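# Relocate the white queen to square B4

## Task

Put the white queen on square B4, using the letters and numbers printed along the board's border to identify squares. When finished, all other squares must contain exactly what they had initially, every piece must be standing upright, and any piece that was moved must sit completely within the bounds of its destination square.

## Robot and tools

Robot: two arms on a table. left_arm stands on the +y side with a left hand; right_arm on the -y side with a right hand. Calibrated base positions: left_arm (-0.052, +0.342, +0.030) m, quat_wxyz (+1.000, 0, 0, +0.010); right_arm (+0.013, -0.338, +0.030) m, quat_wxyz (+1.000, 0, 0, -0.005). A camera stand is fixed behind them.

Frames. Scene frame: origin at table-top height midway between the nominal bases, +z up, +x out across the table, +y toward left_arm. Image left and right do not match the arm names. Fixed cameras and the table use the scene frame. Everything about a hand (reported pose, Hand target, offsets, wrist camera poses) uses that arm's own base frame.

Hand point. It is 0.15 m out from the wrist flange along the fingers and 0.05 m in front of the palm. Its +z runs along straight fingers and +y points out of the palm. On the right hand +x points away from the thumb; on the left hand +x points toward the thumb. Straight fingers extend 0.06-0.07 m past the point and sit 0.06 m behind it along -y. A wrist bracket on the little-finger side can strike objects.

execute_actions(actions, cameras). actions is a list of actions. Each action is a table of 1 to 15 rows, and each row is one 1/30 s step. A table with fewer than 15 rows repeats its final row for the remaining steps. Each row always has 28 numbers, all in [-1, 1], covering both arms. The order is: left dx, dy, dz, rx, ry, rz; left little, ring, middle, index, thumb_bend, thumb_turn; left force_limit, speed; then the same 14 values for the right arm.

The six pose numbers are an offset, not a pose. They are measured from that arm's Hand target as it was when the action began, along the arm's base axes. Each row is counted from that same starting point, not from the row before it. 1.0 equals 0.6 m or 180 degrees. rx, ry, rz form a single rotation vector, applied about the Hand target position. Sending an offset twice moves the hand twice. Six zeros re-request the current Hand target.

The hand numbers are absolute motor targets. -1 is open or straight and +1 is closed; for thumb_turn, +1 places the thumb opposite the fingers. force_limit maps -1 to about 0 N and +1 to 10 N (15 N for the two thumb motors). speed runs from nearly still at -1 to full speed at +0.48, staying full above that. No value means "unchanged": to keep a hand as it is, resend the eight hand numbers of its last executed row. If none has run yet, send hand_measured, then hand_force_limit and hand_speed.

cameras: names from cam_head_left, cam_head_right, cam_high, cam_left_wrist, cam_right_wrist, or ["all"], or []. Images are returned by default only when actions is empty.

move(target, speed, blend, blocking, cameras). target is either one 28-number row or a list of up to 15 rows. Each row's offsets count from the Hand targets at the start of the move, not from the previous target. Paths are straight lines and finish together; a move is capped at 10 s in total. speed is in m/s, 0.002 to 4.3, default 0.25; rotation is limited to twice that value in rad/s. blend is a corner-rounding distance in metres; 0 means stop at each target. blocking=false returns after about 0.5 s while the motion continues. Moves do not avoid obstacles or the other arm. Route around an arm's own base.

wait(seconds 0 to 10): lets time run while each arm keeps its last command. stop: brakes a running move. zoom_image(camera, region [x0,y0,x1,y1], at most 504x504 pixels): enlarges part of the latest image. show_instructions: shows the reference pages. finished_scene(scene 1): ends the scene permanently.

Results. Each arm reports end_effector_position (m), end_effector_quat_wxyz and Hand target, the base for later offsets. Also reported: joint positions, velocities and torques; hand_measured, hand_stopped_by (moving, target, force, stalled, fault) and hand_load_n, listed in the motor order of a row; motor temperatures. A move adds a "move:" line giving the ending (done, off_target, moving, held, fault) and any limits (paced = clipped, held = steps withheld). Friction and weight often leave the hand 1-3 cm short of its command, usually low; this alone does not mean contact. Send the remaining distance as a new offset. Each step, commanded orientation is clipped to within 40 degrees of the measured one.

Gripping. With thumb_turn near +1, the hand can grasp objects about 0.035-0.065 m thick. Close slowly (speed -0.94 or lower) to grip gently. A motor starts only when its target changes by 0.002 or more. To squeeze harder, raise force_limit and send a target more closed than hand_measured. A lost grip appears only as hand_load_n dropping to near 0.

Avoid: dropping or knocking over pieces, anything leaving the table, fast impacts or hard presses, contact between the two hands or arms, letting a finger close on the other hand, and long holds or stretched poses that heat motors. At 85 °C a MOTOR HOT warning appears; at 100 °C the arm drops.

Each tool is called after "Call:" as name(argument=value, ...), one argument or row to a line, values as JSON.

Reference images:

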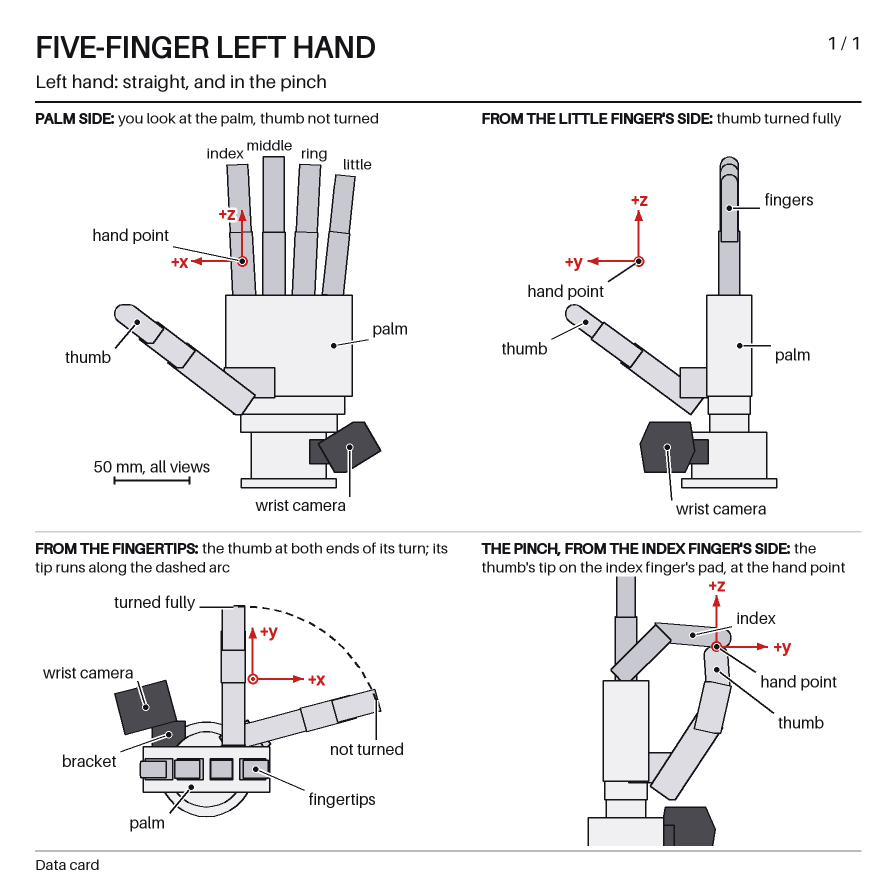

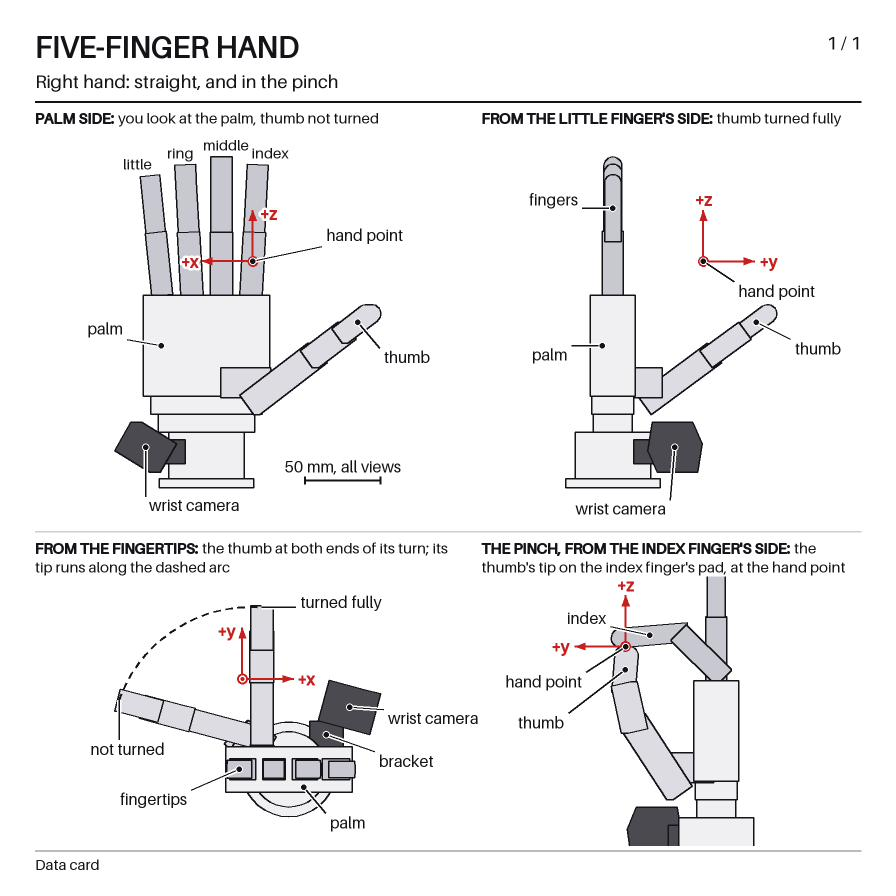

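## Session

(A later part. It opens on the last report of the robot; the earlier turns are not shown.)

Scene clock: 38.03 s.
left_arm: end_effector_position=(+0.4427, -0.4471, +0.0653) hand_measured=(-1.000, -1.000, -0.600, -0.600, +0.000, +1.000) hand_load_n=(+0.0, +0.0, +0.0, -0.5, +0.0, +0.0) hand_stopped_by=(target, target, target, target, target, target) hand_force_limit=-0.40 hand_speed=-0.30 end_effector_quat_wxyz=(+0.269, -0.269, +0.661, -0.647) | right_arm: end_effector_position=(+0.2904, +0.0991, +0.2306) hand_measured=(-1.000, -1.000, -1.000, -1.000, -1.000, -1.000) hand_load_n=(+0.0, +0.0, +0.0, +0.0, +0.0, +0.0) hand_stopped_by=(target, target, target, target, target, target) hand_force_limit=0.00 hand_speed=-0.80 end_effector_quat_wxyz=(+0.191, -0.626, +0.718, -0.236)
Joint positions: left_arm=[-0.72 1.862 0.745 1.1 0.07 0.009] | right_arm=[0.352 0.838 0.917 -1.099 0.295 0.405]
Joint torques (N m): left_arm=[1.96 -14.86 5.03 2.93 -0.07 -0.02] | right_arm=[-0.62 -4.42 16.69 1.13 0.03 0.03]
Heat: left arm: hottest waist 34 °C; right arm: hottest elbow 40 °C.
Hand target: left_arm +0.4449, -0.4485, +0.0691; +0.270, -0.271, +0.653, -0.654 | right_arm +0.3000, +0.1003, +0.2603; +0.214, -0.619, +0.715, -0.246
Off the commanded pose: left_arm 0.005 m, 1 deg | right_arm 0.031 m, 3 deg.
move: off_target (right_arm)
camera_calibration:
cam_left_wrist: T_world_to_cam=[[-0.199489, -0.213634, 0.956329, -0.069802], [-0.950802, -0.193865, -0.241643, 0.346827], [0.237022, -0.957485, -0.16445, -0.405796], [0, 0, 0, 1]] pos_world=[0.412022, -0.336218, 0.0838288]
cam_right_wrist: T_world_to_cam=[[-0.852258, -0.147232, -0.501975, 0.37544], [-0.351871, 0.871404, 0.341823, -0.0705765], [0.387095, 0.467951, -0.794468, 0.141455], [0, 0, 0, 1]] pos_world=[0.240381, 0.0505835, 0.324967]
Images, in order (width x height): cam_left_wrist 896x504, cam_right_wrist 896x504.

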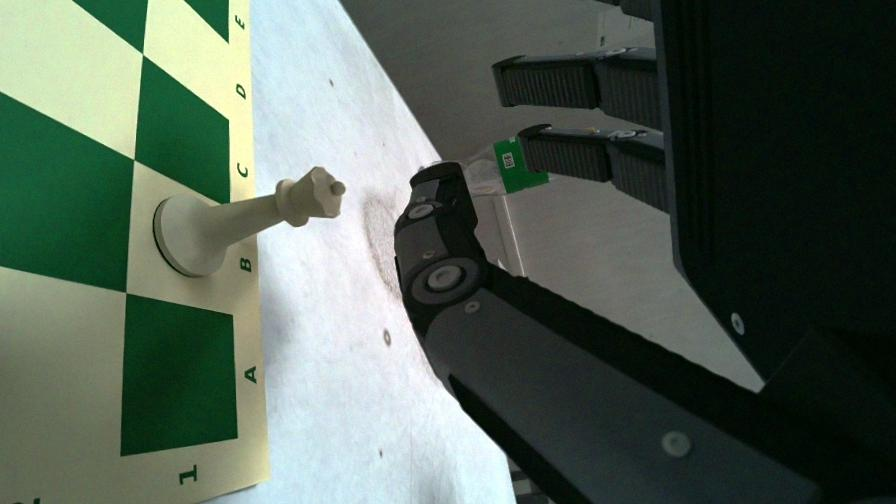

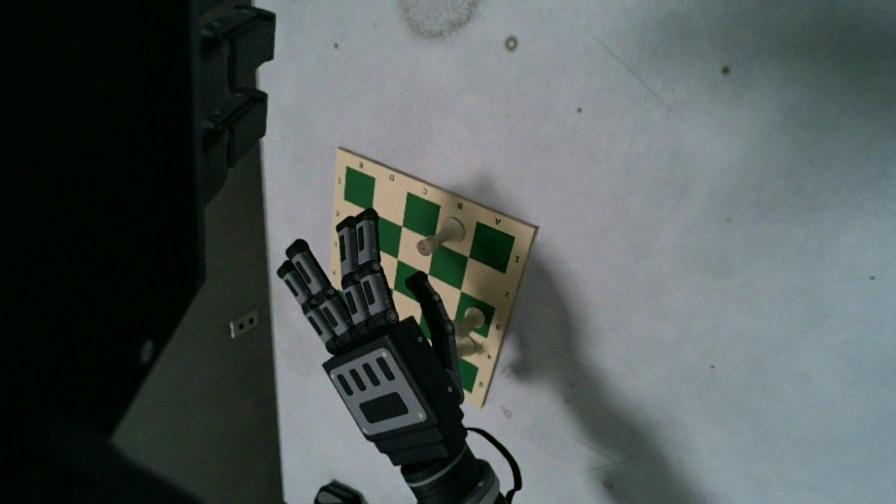

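Call:
move(
  target=[0,0,-0.087,0,0,0,-1,-1,-0.6,-0.6,0,1,-0.4,-0.3,0,0,0,0,0,0,-1,-1,-1,-1,-1,-1,0,-0.8],
  speed=0.08,
  cameras=["cam_left_wrist", "cam_right_wrist"],
)

Call:
zoom_image(
  camera="cam_right_wrist",
  region=[340, 180, 500, 320],
)

Scene clock: 41.37 s.
left_arm: end_effector_position=(+0.4396, -0.4445, +0.0136) hand_measured=(-1.000, -1.000, -0.600, -0.600, +0.000, +1.000) hand_load_n=(+0.0, +0.0, +0.0, +0.0, +0.5, +0.0) hand_stopped_by=(target, target, target, target, target, target) hand_force_limit=-0.40 hand_speed=-0.30 end_effector_quat_wxyz=(+0.269, -0.269, +0.662, -0.646) | right_arm: end_effector_position=(+0.2904, +0.0991, +0.2306) hand_measured=(-1.000, -1.000, -1.000, -1.000, -1.000, -1.000) hand_load_n=(+0.0, +0.0, +0.0, +0.0, +0.0, +0.0) hand_stopped_by=(target, target, target, target, target, target) hand_force_limit=0.00 hand_speed=-0.80 end_effector_quat_wxyz=(+0.191, -0.626, +0.718, -0.236)
Joint positions: left_arm=[-0.72 2.011 0.745 1.245 0.07 0.009] | right_arm=[0.352 0.838 0.917 -1.099 0.295 0.405]
Joint torques (N m): left_arm=[1.44 -14.97 4.96 3.02 -0.08 -0.06] | right_arm=[-0.62 -4.48 16.7 1.1 0.02 0.01]
Motor temperatures (°C): left_arm=[34 33 33 28 26 31] | right_arm=[28 30 41 30 30 30]
Heat: left arm: hottest waist 34 °C; right arm: hottest elbow 41 °C.
Hand target: left_arm +0.4449, -0.4485, +0.0167; +0.270, -0.271, +0.653, -0.654 | right_arm +0.3000, +0.1003, +0.2603; +0.214, -0.619, +0.715, -0.246
Off the commanded pose: left_arm 0.007 m, 1 deg | right_arm 0.031 m, 3 deg.
move: off_target (right_arm)
camera_calibration:
cam_left_wrist: T_world_to_cam=[[-0.196735, -0.216018, 0.956364, -0.0227124], [-0.951492, -0.193276, -0.239389, 0.332489], [0.236554, -0.957069, -0.167515, -0.410601], [0, 0, 0, 1]] pos_world=[0.409022, -0.333618, 0.0325336]
cam_right_wrist: T_world_to_cam=[[-0.852258, -0.147232, -0.501975, 0.37544], [-0.351871, 0.871404, 0.341823, -0.0705765], [0.387095, 0.467951, -0.794468, 0.141455], [0, 0, 0, 1]] pos_world=[0.240381, 0.0505835, 0.324967]
Images, in order (width x height): cam_left_wrist 896x504, cam_right_wrist 896x504.

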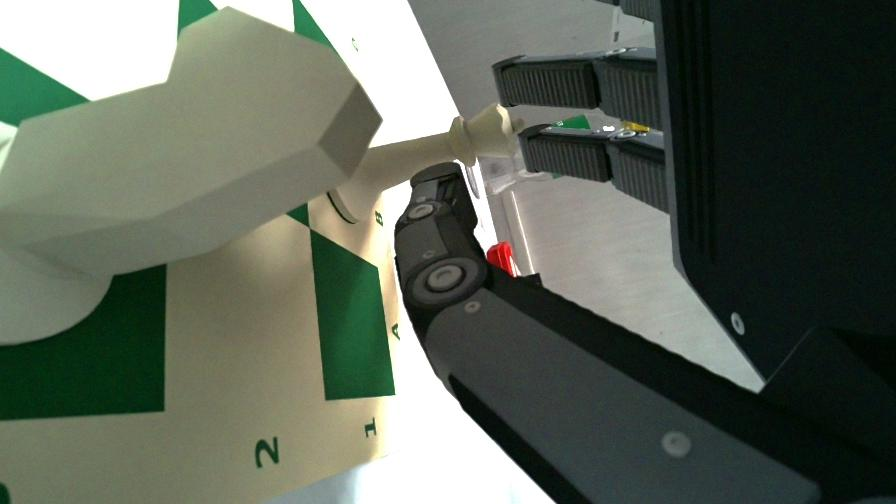

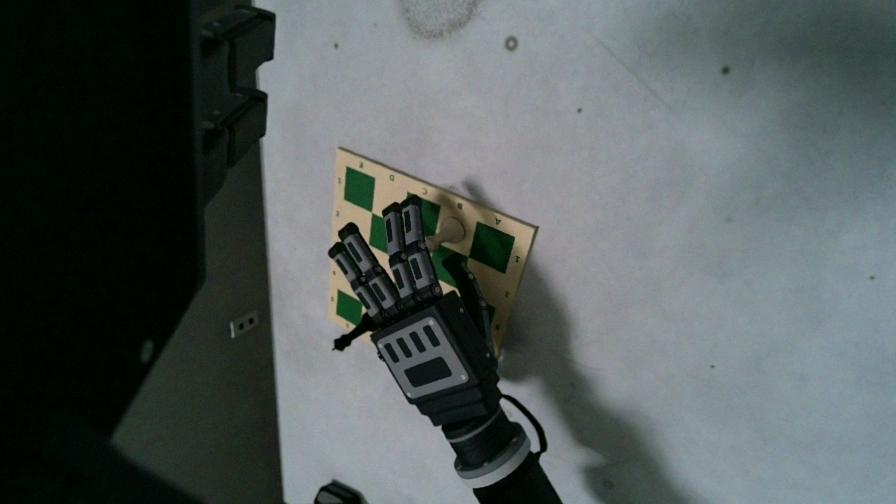

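Scaled by 3.150.

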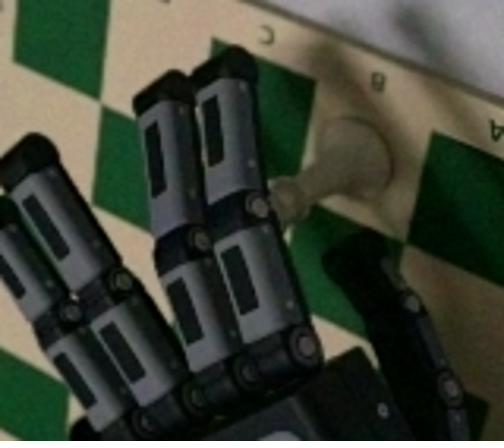

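Call:
move(
  target=[
    [0,0,0.117,0,0,0,-1,-1,-0.6,-0.6,0,1,-0.4,-0.3,0,0,0,0,0,0,-1,-1,-1,-1,-1,-1,0,-0.8],
    [0.0077,-0.0358,0.117,0,0,0.25,-1,-1,-0.6,-0.6,0,1,-0.4,-0.3,0,0,0,0,0,0,-1,-1,-1,-1,-1,-1,0,-0.8],
  ],
  speed=[0.15, 0.25],
  blend=[0.005, 0],
  cameras=["cam_left_wrist", "cam_right_wrist"],
)

Call:
zoom_image(
  camera="cam_right_wrist",
  region=[340, 180, 500, 320],
)

Scene clock: 47.70 s.
left_arm: end_effector_position=(+0.4461, -0.4591, +0.0883) hand_measured=(-1.000, -1.000, -0.600, -0.600, +0.000, +1.000) hand_load_n=(+0.0, +0.0, +0.0, +0.0, +0.0, +0.0) hand_stopped_by=(target, target, target, target, target, target) hand_force_limit=-0.40 hand_speed=-0.30 end_effector_quat_wxyz=(+0.502, -0.498, +0.502, -0.498) | right_arm: end_effector_position=(+0.2904, +0.0991, +0.2306) hand_measured=(-1.000, -1.000, -1.000, -1.000, -1.000, -1.000) hand_load_n=(+0.0, +0.0, +0.0, +0.0, +0.0, +0.0) hand_stopped_by=(target, target, target, target, target, target) hand_force_limit=0.00 hand_speed=-0.80 end_effector_quat_wxyz=(+0.191, -0.626, +0.718, -0.236)
Joint positions: left_arm=[-1.039 1.905 0.925 0.98 -1.039 0.009] | right_arm=[0.352 0.838 0.917 -1.099 0.295 0.405]
Joint torques (N m): left_arm=[1.2 -14.51 7.76 1.24 -0.08 -0.03] | right_arm=[-0.62 -4.54 16.69 1.11 0.02 0.01]
Heat: left arm: hottest waist 34 °C; right arm: hottest elbow 43 °C.
Hand target: left_arm +0.4497, -0.4698, +0.0869; +0.500, -0.500, +0.500, -0.501 | right_arm +0.3000, +0.1003, +0.2603; +0.214, -0.619, +0.715, -0.246
Off the commanded pose: left_arm 0.011 m, 1 deg | right_arm 0.031 m, 3 deg.
move: off_target (left_arm, right_arm)
camera_calibration:
cam_left_wrist: T_world_to_cam=[[-0.00537128, -0.292694, 0.956191, -0.216573], [-0.526851, -0.811901, -0.251486, -0.118698], [0.849941, -0.505121, -0.149845, -0.48136], [0, 0, 0, 1]] pos_world=[0.345428, -0.402905, 0.105105]
cam_right_wrist: T_world_to_cam=[[-0.852258, -0.147232, -0.501975, 0.37544], [-0.351871, 0.871404, 0.341823, -0.0705765], [0.387095, 0.467951, -0.794468, 0.141455], [0, 0, 0, 1]] pos_world=[0.240381, 0.0505835, 0.324967]
Images, in order (width x height): cam_left_wrist 896x504, cam_right_wrist 896x504.

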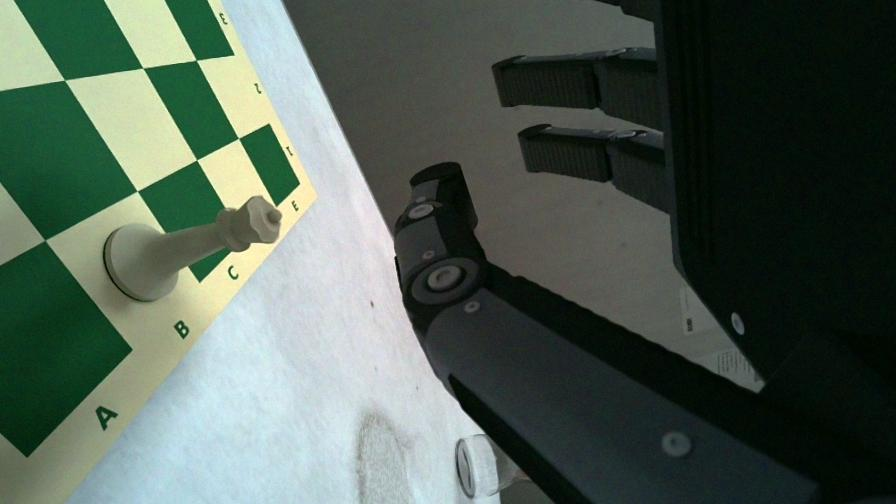

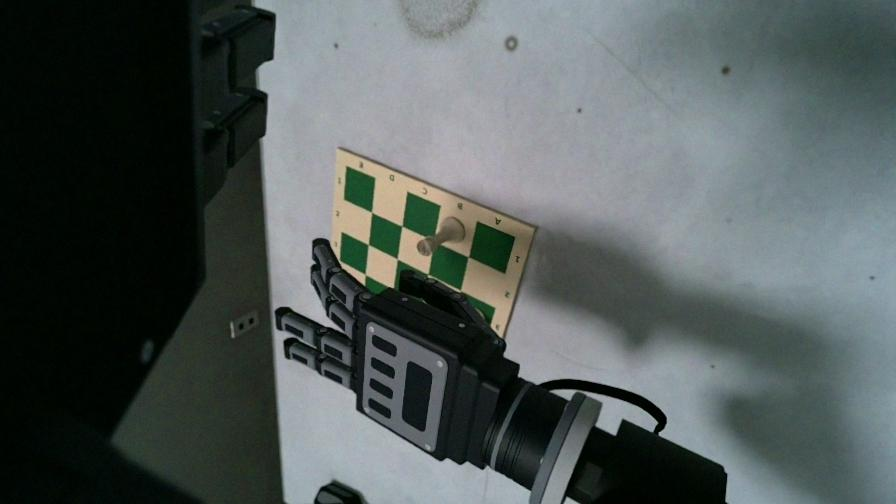

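Scaled by 3.150.

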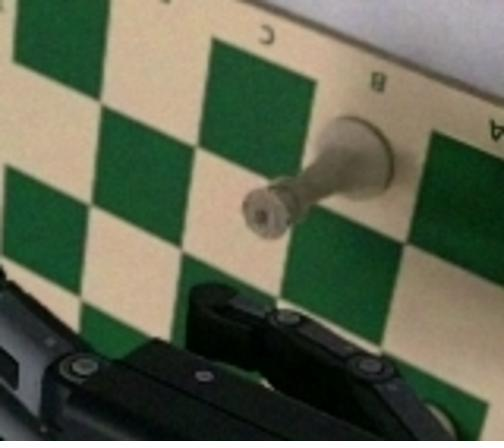

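Call:
move(
  target=[0.0005,-0.0087,-0.07,0,0,0,-1,-1,-0.6,-0.6,0,1,-0.4,-0.3,0,0,0,0,0,0,-1,-1,-1,-1,-1,-1,0,-0.8],
  speed=0.1,
  cameras=["cam_left_wrist", "cam_right_wrist"],
)

Scene clock: 49.77 s.
left_arm: end_effector_position=(+0.4467, -0.4620, +0.0378) hand_measured=(-1.000, -1.000, -0.600, -0.600, +0.000, +1.000) hand_load_n=(+0.0, +0.0, +0.0, +0.0, +0.0, +0.0) hand_stopped_by=(target, target, target, target, target, target) hand_force_limit=-0.40 hand_speed=-0.30 end_effector_quat_wxyz=(+0.505, -0.495, +0.513, -0.486) | right_arm: end_effector_position=(+0.2904, +0.0991, +0.2306) hand_measured=(-1.000, -1.000, -1.000, -1.000, -1.000, -1.000) hand_load_n=(+0.0, +0.0, +0.0, +0.0, +0.0, +0.0) hand_stopped_by=(target, target, target, target, target, target) hand_force_limit=0.00 hand_speed=-0.80 end_effector_quat_wxyz=(+0.191, -0.626, +0.718, -0.236)
Joint positions: left_arm=[-1.041 2.022 0.943 1.045 -1.043 0.008] | right_arm=[0.352 0.838 0.917 -1.099 0.295 0.405]
Joint torques (N m): left_arm=[1.2 -16.15 7.04 2.43 -0.11 -0.01] | right_arm=[-0.62 -4.48 16.69 1.1 0.03 0.01]
Heat: left arm: hottest waist 34 °C; right arm: hottest elbow 43 °C.
Hand target: left_arm +0.4498, -0.4753, +0.0451; +0.499, -0.500, +0.500, -0.501 | right_arm +0.3000, +0.1003, +0.2603; +0.214, -0.619, +0.715, -0.246
Off the commanded pose: left_arm 0.015 m, 2 deg | right_arm 0.031 m, 3 deg.
move: off_target (left_arm, right_arm)
camera_calibration:
cam_left_wrist: T_world_to_cam=[[0.0119887, -0.319758, 0.947424, -0.189004], [-0.529538, -0.805752, -0.265242, -0.128848], [0.848202, -0.498517, -0.178984, -0.485953], [0, 0, 0, 1]] pos_world=[0.346223, -0.40651, 0.0579129]
cam_right_wrist: T_world_to_cam=[[-0.852258, -0.147232, -0.501975, 0.37544], [-0.351871, 0.871404, 0.341823, -0.0705765], [0.387095, 0.467951, -0.794468, 0.141455], [0, 0, 0, 1]] pos_world=[0.240381, 0.0505835, 0.324967]
Images, in order (width x height): cam_left_wrist 896x504, cam_right_wrist 896x504.

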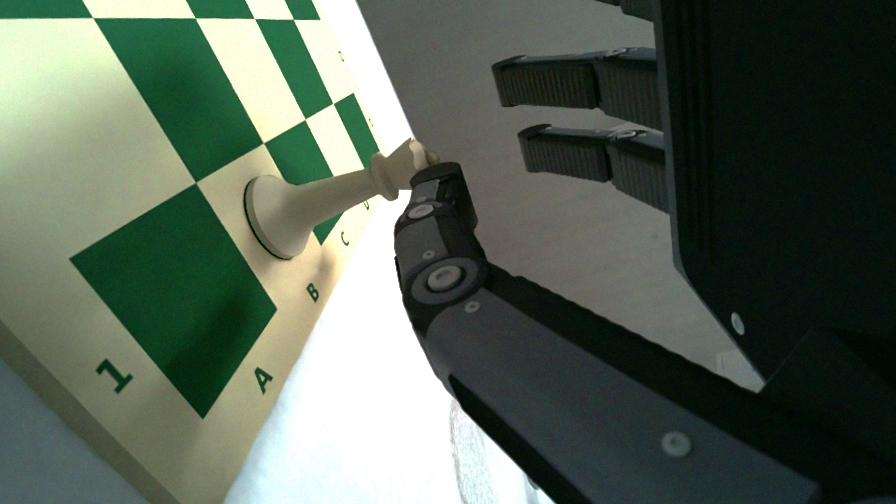

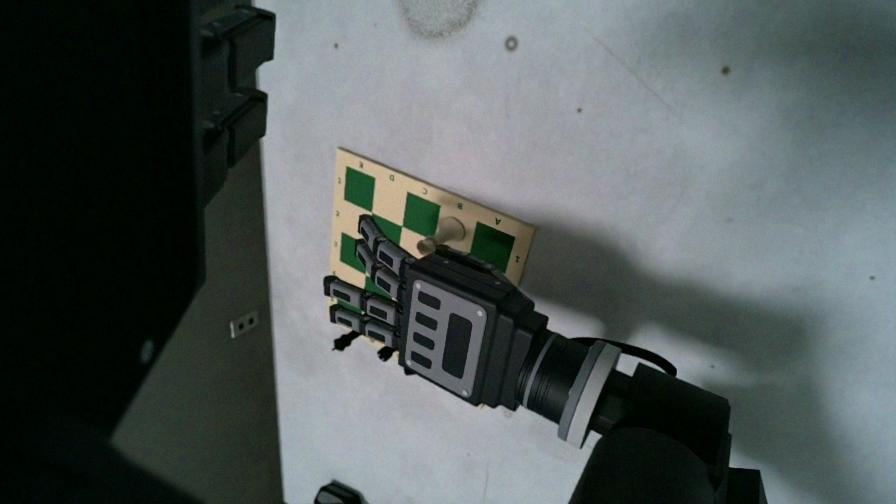

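Call:
move(
  target=[0,-0.0033,-0.041,-0.011,0,0,-1,-1,-0.6,-0.6,0,1,-0.4,-0.3,0,0,0,0,0,0,-1,-1,-1,-1,-1,-1,0,-0.8],
  speed=0.06,
  cameras=["cam_left_wrist", "cam_right_wrist"],
)

Call:
zoom_image(
  camera="cam_right_wrist",
  region=[340, 180, 500, 320],
)

Call:
zoom_image(
  camera="cam_left_wrist",
  region=[340, 50, 640, 250],
)

Scene clock: 51.77 s.
left_arm: end_effector_position=(+0.4472, -0.4648, +0.0165) hand_measured=(-1.000, -1.000, -0.600, -0.600, +0.000, +1.000) hand_load_n=(+0.0, +0.0, +0.0, +0.0, +0.0, +0.0) hand_stopped_by=(target, target, target, target, target, target) hand_force_limit=-0.40 hand_speed=-0.30 end_effector_quat_wxyz=(+0.497, -0.504, +0.503, -0.496) | right_arm: end_effector_position=(+0.2904, +0.0991, +0.2306) hand_measured=(-1.000, -1.000, -1.000, -1.000, -1.000, -1.000) hand_load_n=(+0.0, +0.0, +0.0, +0.0, +0.0, -0.5) hand_stopped_by=(target, target, target, target, target, target) hand_force_limit=0.00 hand_speed=-0.80 end_effector_quat_wxyz=(+0.191, -0.626, +0.718, -0.236)
Joint positions: left_arm=[-1.041 2.082 0.951 1.102 -1.043 -0.024] | right_arm=[0.352 0.838 0.917 -1.099 0.295 0.405]
Joint torques (N m): left_arm=[0.32 -16.26 6.63 2.5 -0.09 -0.06] | right_arm=[-0.67 -4.54 16.65 1.13 0.02 0.01]
Heat: left arm: hottest waist 34 °C; right arm: hottest elbow 44 °C.
Hand target: left_arm +0.4498, -0.4772, +0.0204; +0.491, -0.509, +0.491, -0.509 | right_arm +0.3000, +0.1003, +0.2603; +0.214, -0.619, +0.715, -0.246
Off the commanded pose: left_arm 0.013 m, 2 deg | right_arm 0.031 m, 3 deg.
move: off_target (left_arm, right_arm)
camera_calibration:
cam_left_wrist: T_world_to_cam=[[0.00956484, -0.285149, 0.958435, -0.152804], [-0.528362, -0.815194, -0.23726, -0.141792], [0.848965, -0.504132, -0.158459, -0.49481], [0, 0, 0, 1]] pos_world=[0.346621, -0.408609, 0.0344039]
cam_right_wrist: T_world_to_cam=[[-0.852258, -0.147232, -0.501975, 0.37544], [-0.351871, 0.871404, 0.341823, -0.0705765], [0.387095, 0.467951, -0.794468, 0.141455], [0, 0, 0, 1]] pos_world=[0.240381, 0.0505835, 0.324967]
Images, in order (width x height): cam_left_wrist 896x504, cam_right_wrist 896x504.

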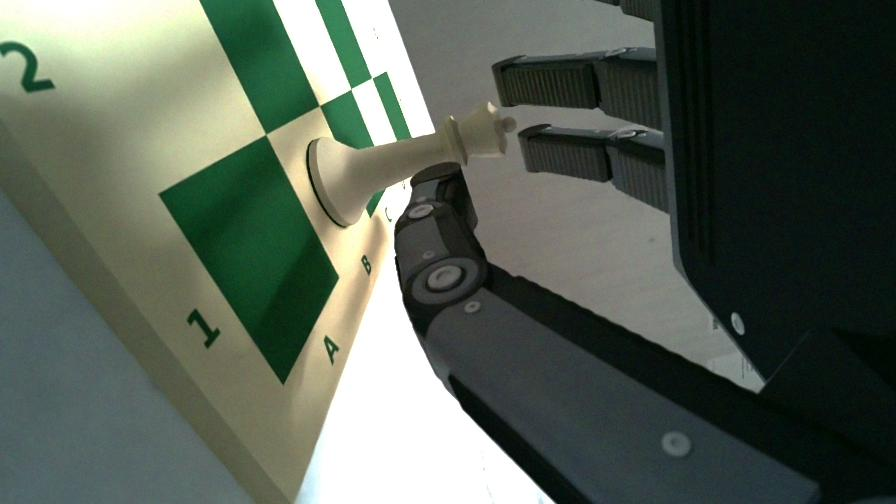

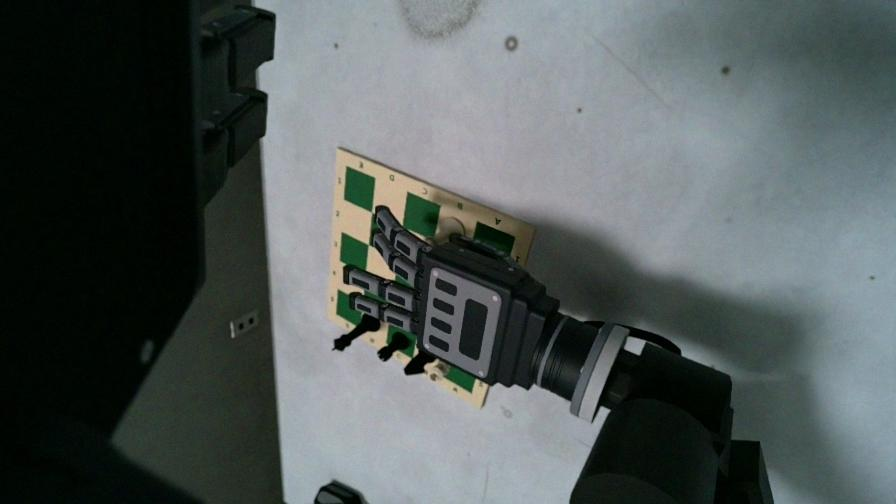

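Scaled by 3.150.

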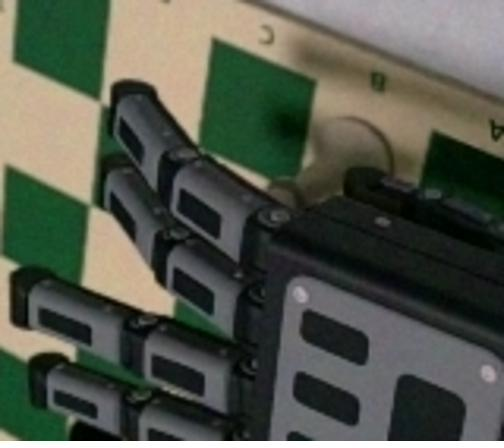

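Scaled by 1.680.

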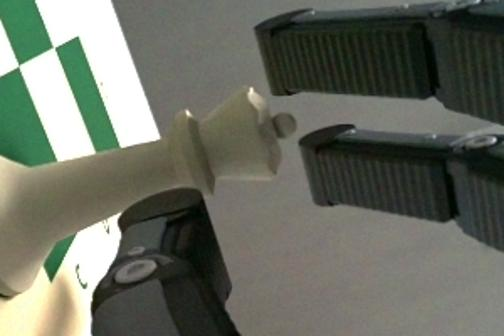

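Call:
move(
  target=[
    [0,0,0.116,0,0,0,-1,-1,-0.6,-0.6,0,1,-0.4,-0.3,0,0,0,0,0,0,-1,-1,-1,-1,-1,-1,0,-0.8],
    [-0.0097,0.0503,0.116,0.0544,0.1009,-0.2494,-1,-1,-0.6,-0.6,0,1,-0.4,-0.3,0,0,0,0,0,0,-1,-1,-1,-1,-1,-1,0,-0.8],
    [-0.0097,0.0503,0.066,0.0544,0.1009,-0.2494,-1,-1,-0.6,-0.6,0,1,-0.4,-0.3,0,0,0,0,0,0,-1,-1,-1,-1,-1,-1,0,-0.8],
  ],
  speed=[0.15, 0.25, 0.12],
  blend=[0.005, 0, 0],
  cameras=["cam_left_wrist", "cam_right_wrist"],
)

Call:
zoom_image(
  camera="cam_right_wrist",
  region=[340, 180, 500, 320],
)

Scene clock: 62.47 s.
left_arm: end_effector_position=(+0.4346, -0.4415, +0.0554) hand_measured=(-1.000, -1.000, -0.600, -0.600, +0.000, +1.000) hand_load_n=(+0.0, +0.0, +0.0, +0.0, +0.0, +0.0) hand_stopped_by=(target, target, target, target, target, target) hand_force_limit=-0.40 hand_speed=-0.30 end_effector_quat_wxyz=(+0.212, -0.321, +0.761, -0.523) | right_arm: end_effector_position=(+0.2904, +0.0991, +0.2306) hand_measured=(-1.000, -1.000, -1.000, -1.000, -1.000, -1.000) hand_load_n=(+0.0, +0.0, +0.0, +0.0, +0.0, +0.0) hand_stopped_by=(target, target, target, target, target, target) hand_force_limit=0.00 hand_speed=-0.80 end_effector_quat_wxyz=(+0.191, -0.626, +0.718, -0.236)
Joint positions: left_arm=[-0.726 1.707 0.856 0.478 0.057 0.009] | right_arm=[0.352 0.838 0.917 -1.099 0.295 0.405]
Joint torques (N m): left_arm=[1.85 -14.62 7.88 3.07 0.17 0.09] | right_arm=[-0.62 -4.42 16.69 1.16 0.03 0.01]
Motor temperatures (°C): left_arm=[34 33 33 28 26 30] | right_arm=[28 30 47 30 30 30]
Heat: left arm: hottest waist 34 °C; right arm: hottest elbow 47 °C.
Hand target: left_arm +0.4441, -0.4470, +0.0600; +0.219, -0.313, +0.757, -0.530 | right_arm +0.3000, +0.1003, +0.2603; +0.214, -0.619, +0.715, -0.246
Off the commanded pose: left_arm 0.012 m, 2 deg | right_arm 0.031 m, 3 deg.
move: off_target (left_arm, right_arm)
camera_calibration:
cam_left_wrist: T_world_to_cam=[[0.0523118, -0.436343, 0.898259, -0.265313], [-0.985282, -0.16913, -0.0247779, 0.351772], [0.162735, -0.883742, -0.438768, -0.320115], [0, 0, 0, 1]] pos_world=[0.412568, -0.339171, 0.10658]
cam_right_wrist: T_world_to_cam=[[-0.852258, -0.147232, -0.501975, 0.37544], [-0.351871, 0.871404, 0.341823, -0.0705765], [0.387095, 0.467951, -0.794468, 0.141455], [0, 0, 0, 1]] pos_world=[0.240381, 0.0505835, 0.324967]
Images, in order (width x height): cam_left_wrist 896x504, cam_right_wrist 896x504.

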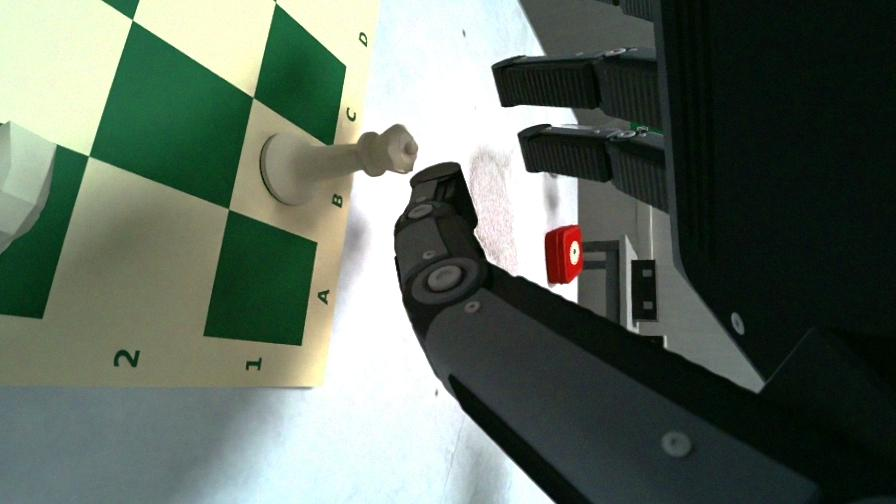

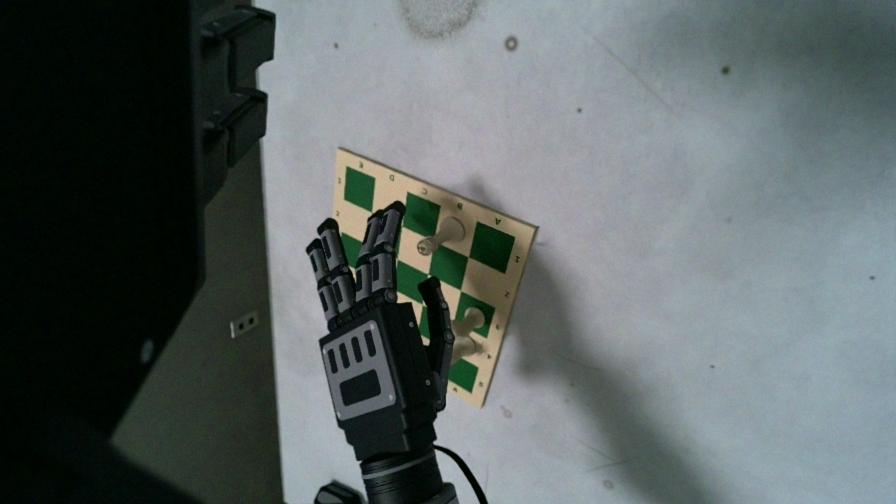

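Scaled by 3.150.

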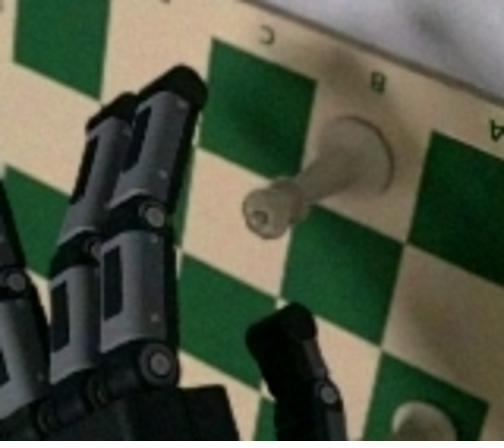

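Call:
move(
  target=[0.003,0.001,-0.049,0,0,0,-1,-1,-0.6,-0.6,0,1,-0.4,-0.3,0,0,0,0,0,0,-1,-1,-1,-1,-1,-1,0,-0.8],
  speed=0.08,
  cameras=["cam_left_wrist", "cam_right_wrist"],
)

Call:
zoom_image(
  camera="cam_right_wrist",
  region=[340, 180, 500, 320],
)

Call:
zoom_image(
  camera="cam_left_wrist",
  region=[340, 50, 640, 250],
)

Scene clock: 65.67 s.
left_arm: end_effector_position=(+0.4388, -0.4460, +0.0312) hand_measured=(-1.000, -1.000, -0.600, -0.600, +0.000, +1.000) hand_load_n=(+0.0, +0.0, -0.5, +0.0, +0.0, +0.0) hand_stopped_by=(target, target, target, target, target, target) hand_force_limit=-0.40 hand_speed=-0.30 end_effector_quat_wxyz=(+0.213, -0.318, +0.759, -0.527) | right_arm: end_effector_position=(+0.2904, +0.0991, +0.2306) hand_measured=(-1.000, -1.000, -1.000, -1.000, -1.000, -1.000) hand_load_n=(+0.0, +0.0, +0.0, +0.0, +0.0, +0.0) hand_stopped_by=(target, target, target, target, target, target) hand_force_limit=0.00 hand_speed=-0.80 end_effector_quat_wxyz=(+0.191, -0.626, +0.718, -0.236)
Joint positions: left_arm=[-0.726 1.779 0.856 0.56 0.061 0.01] | right_arm=[0.352 0.838 0.917 -1.099 0.295 0.405]
Joint torques (N m): left_arm=[1.73 -14.62 6.64 2.95 0.11 0.15] | right_arm=[-0.62 -4.6 16.68 1.14 0.04 0.02]
Heat: left arm: hottest waist 34 °C; right arm: hottest elbow 47 °C.
Hand target: left_arm +0.4459, -0.4463, +0.0306; +0.219, -0.313, +0.757, -0.530 | right_arm +0.3000, +0.1003, +0.2603; +0.214, -0.619, +0.715, -0.246
Off the commanded pose: left_arm 0.007 m, 1 deg | right_arm 0.031 m, 3 deg.
move: off_target (right_arm)
camera_calibration:
cam_left_wrist: T_world_to_cam=[[0.043892, -0.430352, 0.901593, -0.239424], [-0.985623, -0.166039, -0.0312716, 0.356251], [0.163158, -0.887259, -0.431453, -0.337316], [0, 0, 0, 1]] pos_world=[0.416674, -0.343171, 0.0814675]
cam_right_wrist: T_world_to_cam=[[-0.852258, -0.147232, -0.501975, 0.37544], [-0.351871, 0.871404, 0.341823, -0.0705765], [0.387095, 0.467951, -0.794468, 0.141455], [0, 0, 0, 1]] pos_world=[0.240381, 0.0505835, 0.324967]
Images, in order (width x height): cam_left_wrist 896x504, cam_right_wrist 896x504.

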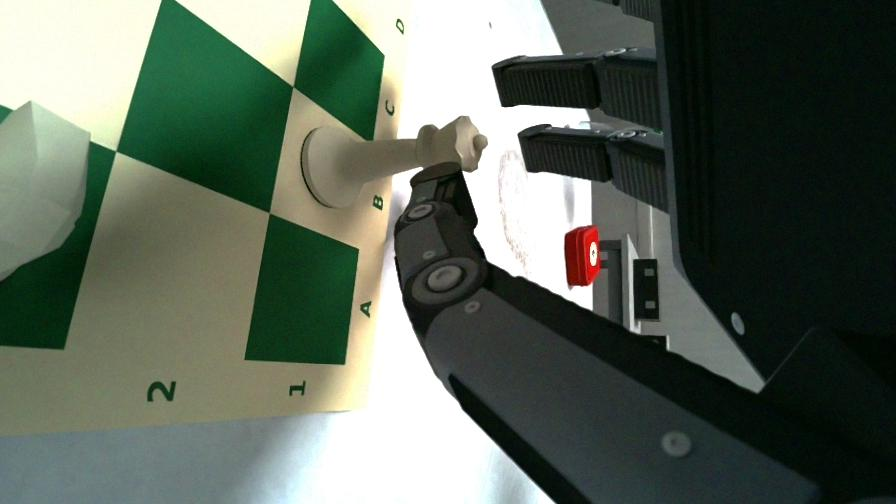

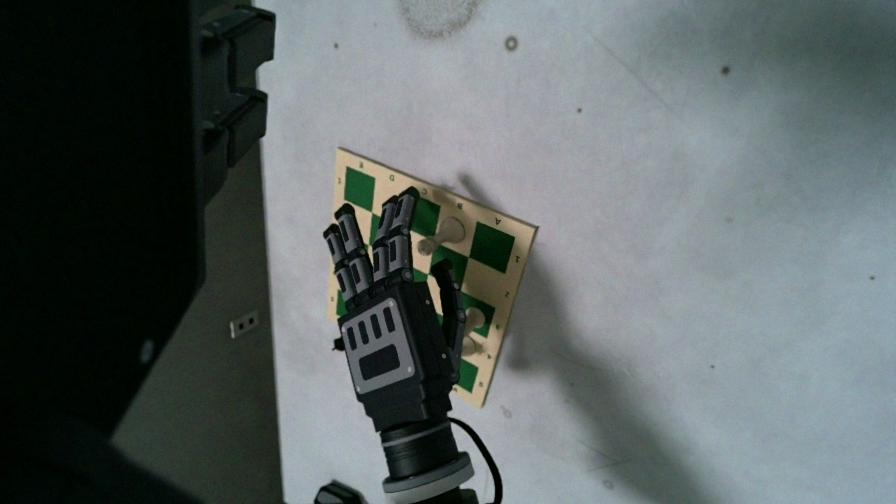

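Scaled by 3.150.

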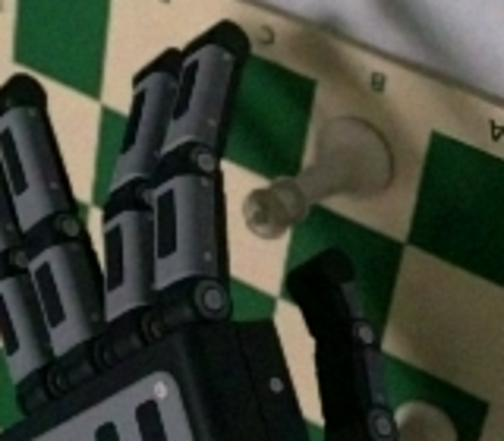

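Scaled by 1.680.

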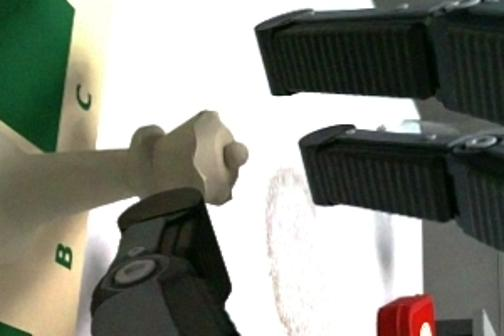

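Call:
move(
  target=[
    [0,0,-0.0095,0,0,0,-1,-1,-0.6,-0.6,0,1,-0.4,-0.3,0,0,0,0,0,0,-1,-1,-1,-1,-1,-1,0,-0.8],
    [0.0118,-0.009,-0.0095,0,0,0,-1,-1,-0.6,-0.6,0,1,-0.4,-0.3,0,0,0,0,0,0,-1,-1,-1,-1,-1,-1,0,-0.8],
  ],
  speed=0.03,
  cameras=["cam_left_wrist", "cam_right_wrist"],
)

Call:
zoom_image(
  camera="cam_right_wrist",
  region=[340, 180, 500, 320],
)

Call:
zoom_image(
  camera="cam_left_wrist",
  region=[340, 50, 640, 250],
)

Scene clock: 69.33 s.
left_arm: end_effector_position=(+0.4390, -0.4457, +0.0207) hand_measured=(-1.000, -1.000, -0.600, -0.600, +0.000, +1.000) hand_load_n=(+0.0, +0.0, +0.0, +0.0, +0.0, +0.0) hand_stopped_by=(target, target, target, target, target, target) hand_force_limit=-0.40 hand_speed=-0.30 end_effector_quat_wxyz=(+0.211, -0.319, +0.761, -0.524) | right_arm: end_effector_position=(+0.2904, +0.0991, +0.2306) hand_measured=(-1.000, -1.000, -1.000, -1.000, -1.000, -1.000) hand_load_n=(+0.0, +0.0, +0.0, +0.0, +0.0, +0.0) hand_stopped_by=(target, target, target, target, target, target) hand_force_limit=0.00 hand_speed=-0.80 end_effector_quat_wxyz=(+0.191, -0.626, +0.718, -0.236)
Joint positions: left_arm=[-0.725 1.802 0.856 0.575 0.062 0.011] | right_arm=[0.352 0.838 0.917 -1.099 0.295 0.405]
Joint torques (N m): left_arm=[2.2 -14.68 8.31 2.54 0.17 0.12] | right_arm=[-0.62 -4.42 16.66 1.11 0.03 0.02]
Heat: left arm: hottest waist 34 °C; right arm: hottest elbow 48 °C.
Hand target: left_arm +0.4530, -0.4518, +0.0250; +0.219, -0.313, +0.757, -0.530 | right_arm +0.3000, +0.1003, +0.2603; +0.214, -0.619, +0.715, -0.246
Off the commanded pose: left_arm 0.016 m, 1 deg | right_arm 0.031 m, 3 deg.
move: off_target (left_arm, right_arm)
camera_calibration:
cam_left_wrist: T_world_to_cam=[[0.0485643, -0.43505, 0.899096, -0.234003], [-0.985883, -0.16529, -0.0267275, 0.356481], [0.160239, -0.885105, -0.436935, -0.339275], [0, 0, 0, 1]] pos_world=[0.417178, -0.343174, 0.0716773]
cam_right_wrist: T_world_to_cam=[[-0.852258, -0.147232, -0.501975, 0.37544], [-0.351871, 0.871404, 0.341823, -0.0705765], [0.387095, 0.467951, -0.794468, 0.141455], [0, 0, 0, 1]] pos_world=[0.240381, 0.0505835, 0.324967]
Images, in order (width x height): cam_left_wrist 896x504, cam_right_wrist 896x504.

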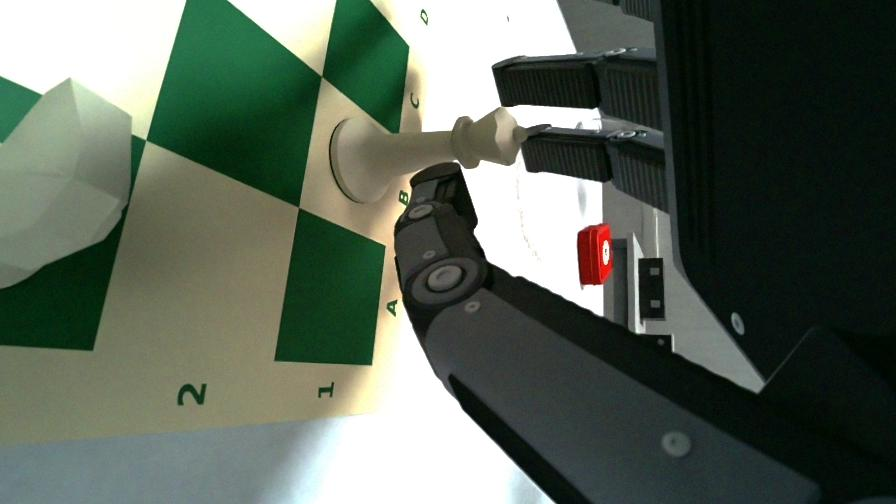

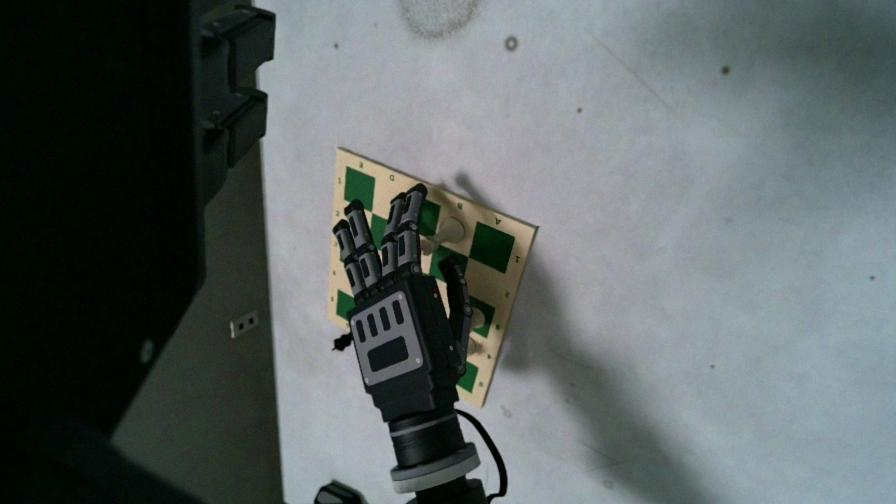

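Scaled by 3.150.

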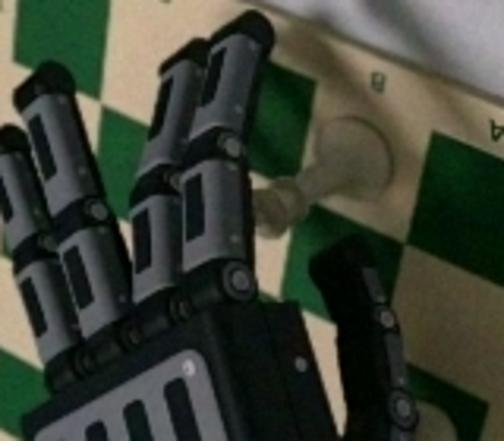

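Scaled by 1.680.

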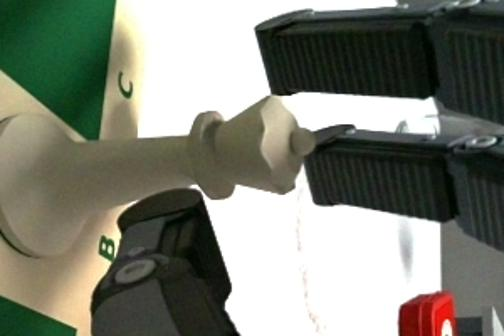

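Call:
move(
  target=[0.0,0.0,0.006,0,0,0,-1,-1,-0.6,-0.6,0,1,-0.4,-0.3,0,0,0,0,0,0,-1,-1,-1,-1,-1,-1,0,-0.8],
  speed=0.1,
)

Scene clock: 70.50 s.
left_arm: end_effector_position=(+0.4390, -0.4457, +0.0207) hand_measured=(-1.000, -1.000, -0.600, -0.600, +0.000, +1.000) hand_load_n=(+0.0, +0.0, +0.0, +0.0, +0.0, +0.0) hand_stopped_by=(target, target, target, target, target, target) hand_force_limit=-0.40 hand_speed=-0.30 end_effector_quat_wxyz=(+0.211, -0.319, +0.761, -0.524) | right_arm: end_effector_position=(+0.2904, +0.0991, +0.2306) hand_measured=(-1.000, -1.000, -1.000, -1.000, -1.000, -1.000) hand_load_n=(+0.0, +0.0, +0.0, +0.0, +0.0, -0.5) hand_stopped_by=(target, target, target, target, target, target) hand_force_limit=0.00 hand_speed=-0.80 end_effector_quat_wxyz=(+0.191, -0.626, +0.718, -0.236)
Joint positions: left_arm=[-0.725 1.802 0.856 0.575 0.062 0.011] | right_arm=[0.352 0.838 0.917 -1.099 0.295 0.405]
Joint torques (N m): left_arm=[1.96 -15.27 8.53 2.07 0.18 0.22] | right_arm=[-0.56 -4.48 16.68 1.11 0.03 0.02]
Heat: left arm: hottest waist 34 °C; right arm: hottest elbow 48 °C.
Hand target: left_arm +0.4529, -0.4518, +0.0286; +0.219, -0.313, +0.757, -0.530 | right_arm +0.3000, +0.1003, +0.2603; +0.214, -0.619, +0.715, -0.246
Off the commanded pose: left_arm 0.017 m, 1 deg | right_arm 0.031 m, 3 deg.
move: off_target (left_arm, right_arm)

Call:
move(
  target=[0.01,-0.01,0.01,0,0,0,-1,-1,-0.6,-0.6,0,1,-0.4,-0.3,0,0,0,0,0,0,-1,-1,-1,-1,-1,-1,0,-0.8],
  speed=0.05,
)

Scene clock: 72.10 s.
left_arm: end_effector_position=(+0.4462, -0.4521, +0.0289) hand_measured=(-1.000, -1.000, -0.600, -0.600, +0.000, +1.000) hand_load_n=(+0.0, +0.0, +0.0, +0.0, +0.0, +0.0) hand_stopped_by=(target, target, target, target, target, target) hand_force_limit=-0.40 hand_speed=-0.30 end_effector_quat_wxyz=(+0.213, -0.318, +0.759, -0.527) | right_arm: end_effector_position=(+0.2904, +0.0991, +0.2306) hand_measured=(-1.000, -1.000, -1.000, -1.000, -1.000, -1.000) hand_load_n=(+0.0, +0.0, +0.0, +0.0, +0.0, +0.0) hand_stopped_by=(target, target, target, target, target, target) hand_force_limit=0.00 hand_speed=-0.80 end_effector_quat_wxyz=(+0.191, -0.626, +0.718, -0.236)
Joint positions: left_arm=[-0.725 1.802 0.882 0.558 0.062 0.011] | right_arm=[0.352 0.838 0.917 -1.099 0.295 0.405]
Joint torques (N m): left_arm=[2.02 -14.8 8.57 1.69 0.1 0.17] | right_arm=[-0.56 -4.37 16.68 1.13 0.03 0.02]
Heat: left arm: hottest waist 34 °C; right arm: hottest elbow 48 °C.
Hand target: left_arm +0.4589, -0.4578, +0.0347; +0.219, -0.313, +0.757, -0.530 | right_arm +0.3000, +0.1003, +0.2603; +0.214, -0.619, +0.715, -0.246
Off the commanded pose: left_arm 0.015 m, 1 deg | right_arm 0.031 m, 3 deg.
move: off_target (left_arm, right_arm)


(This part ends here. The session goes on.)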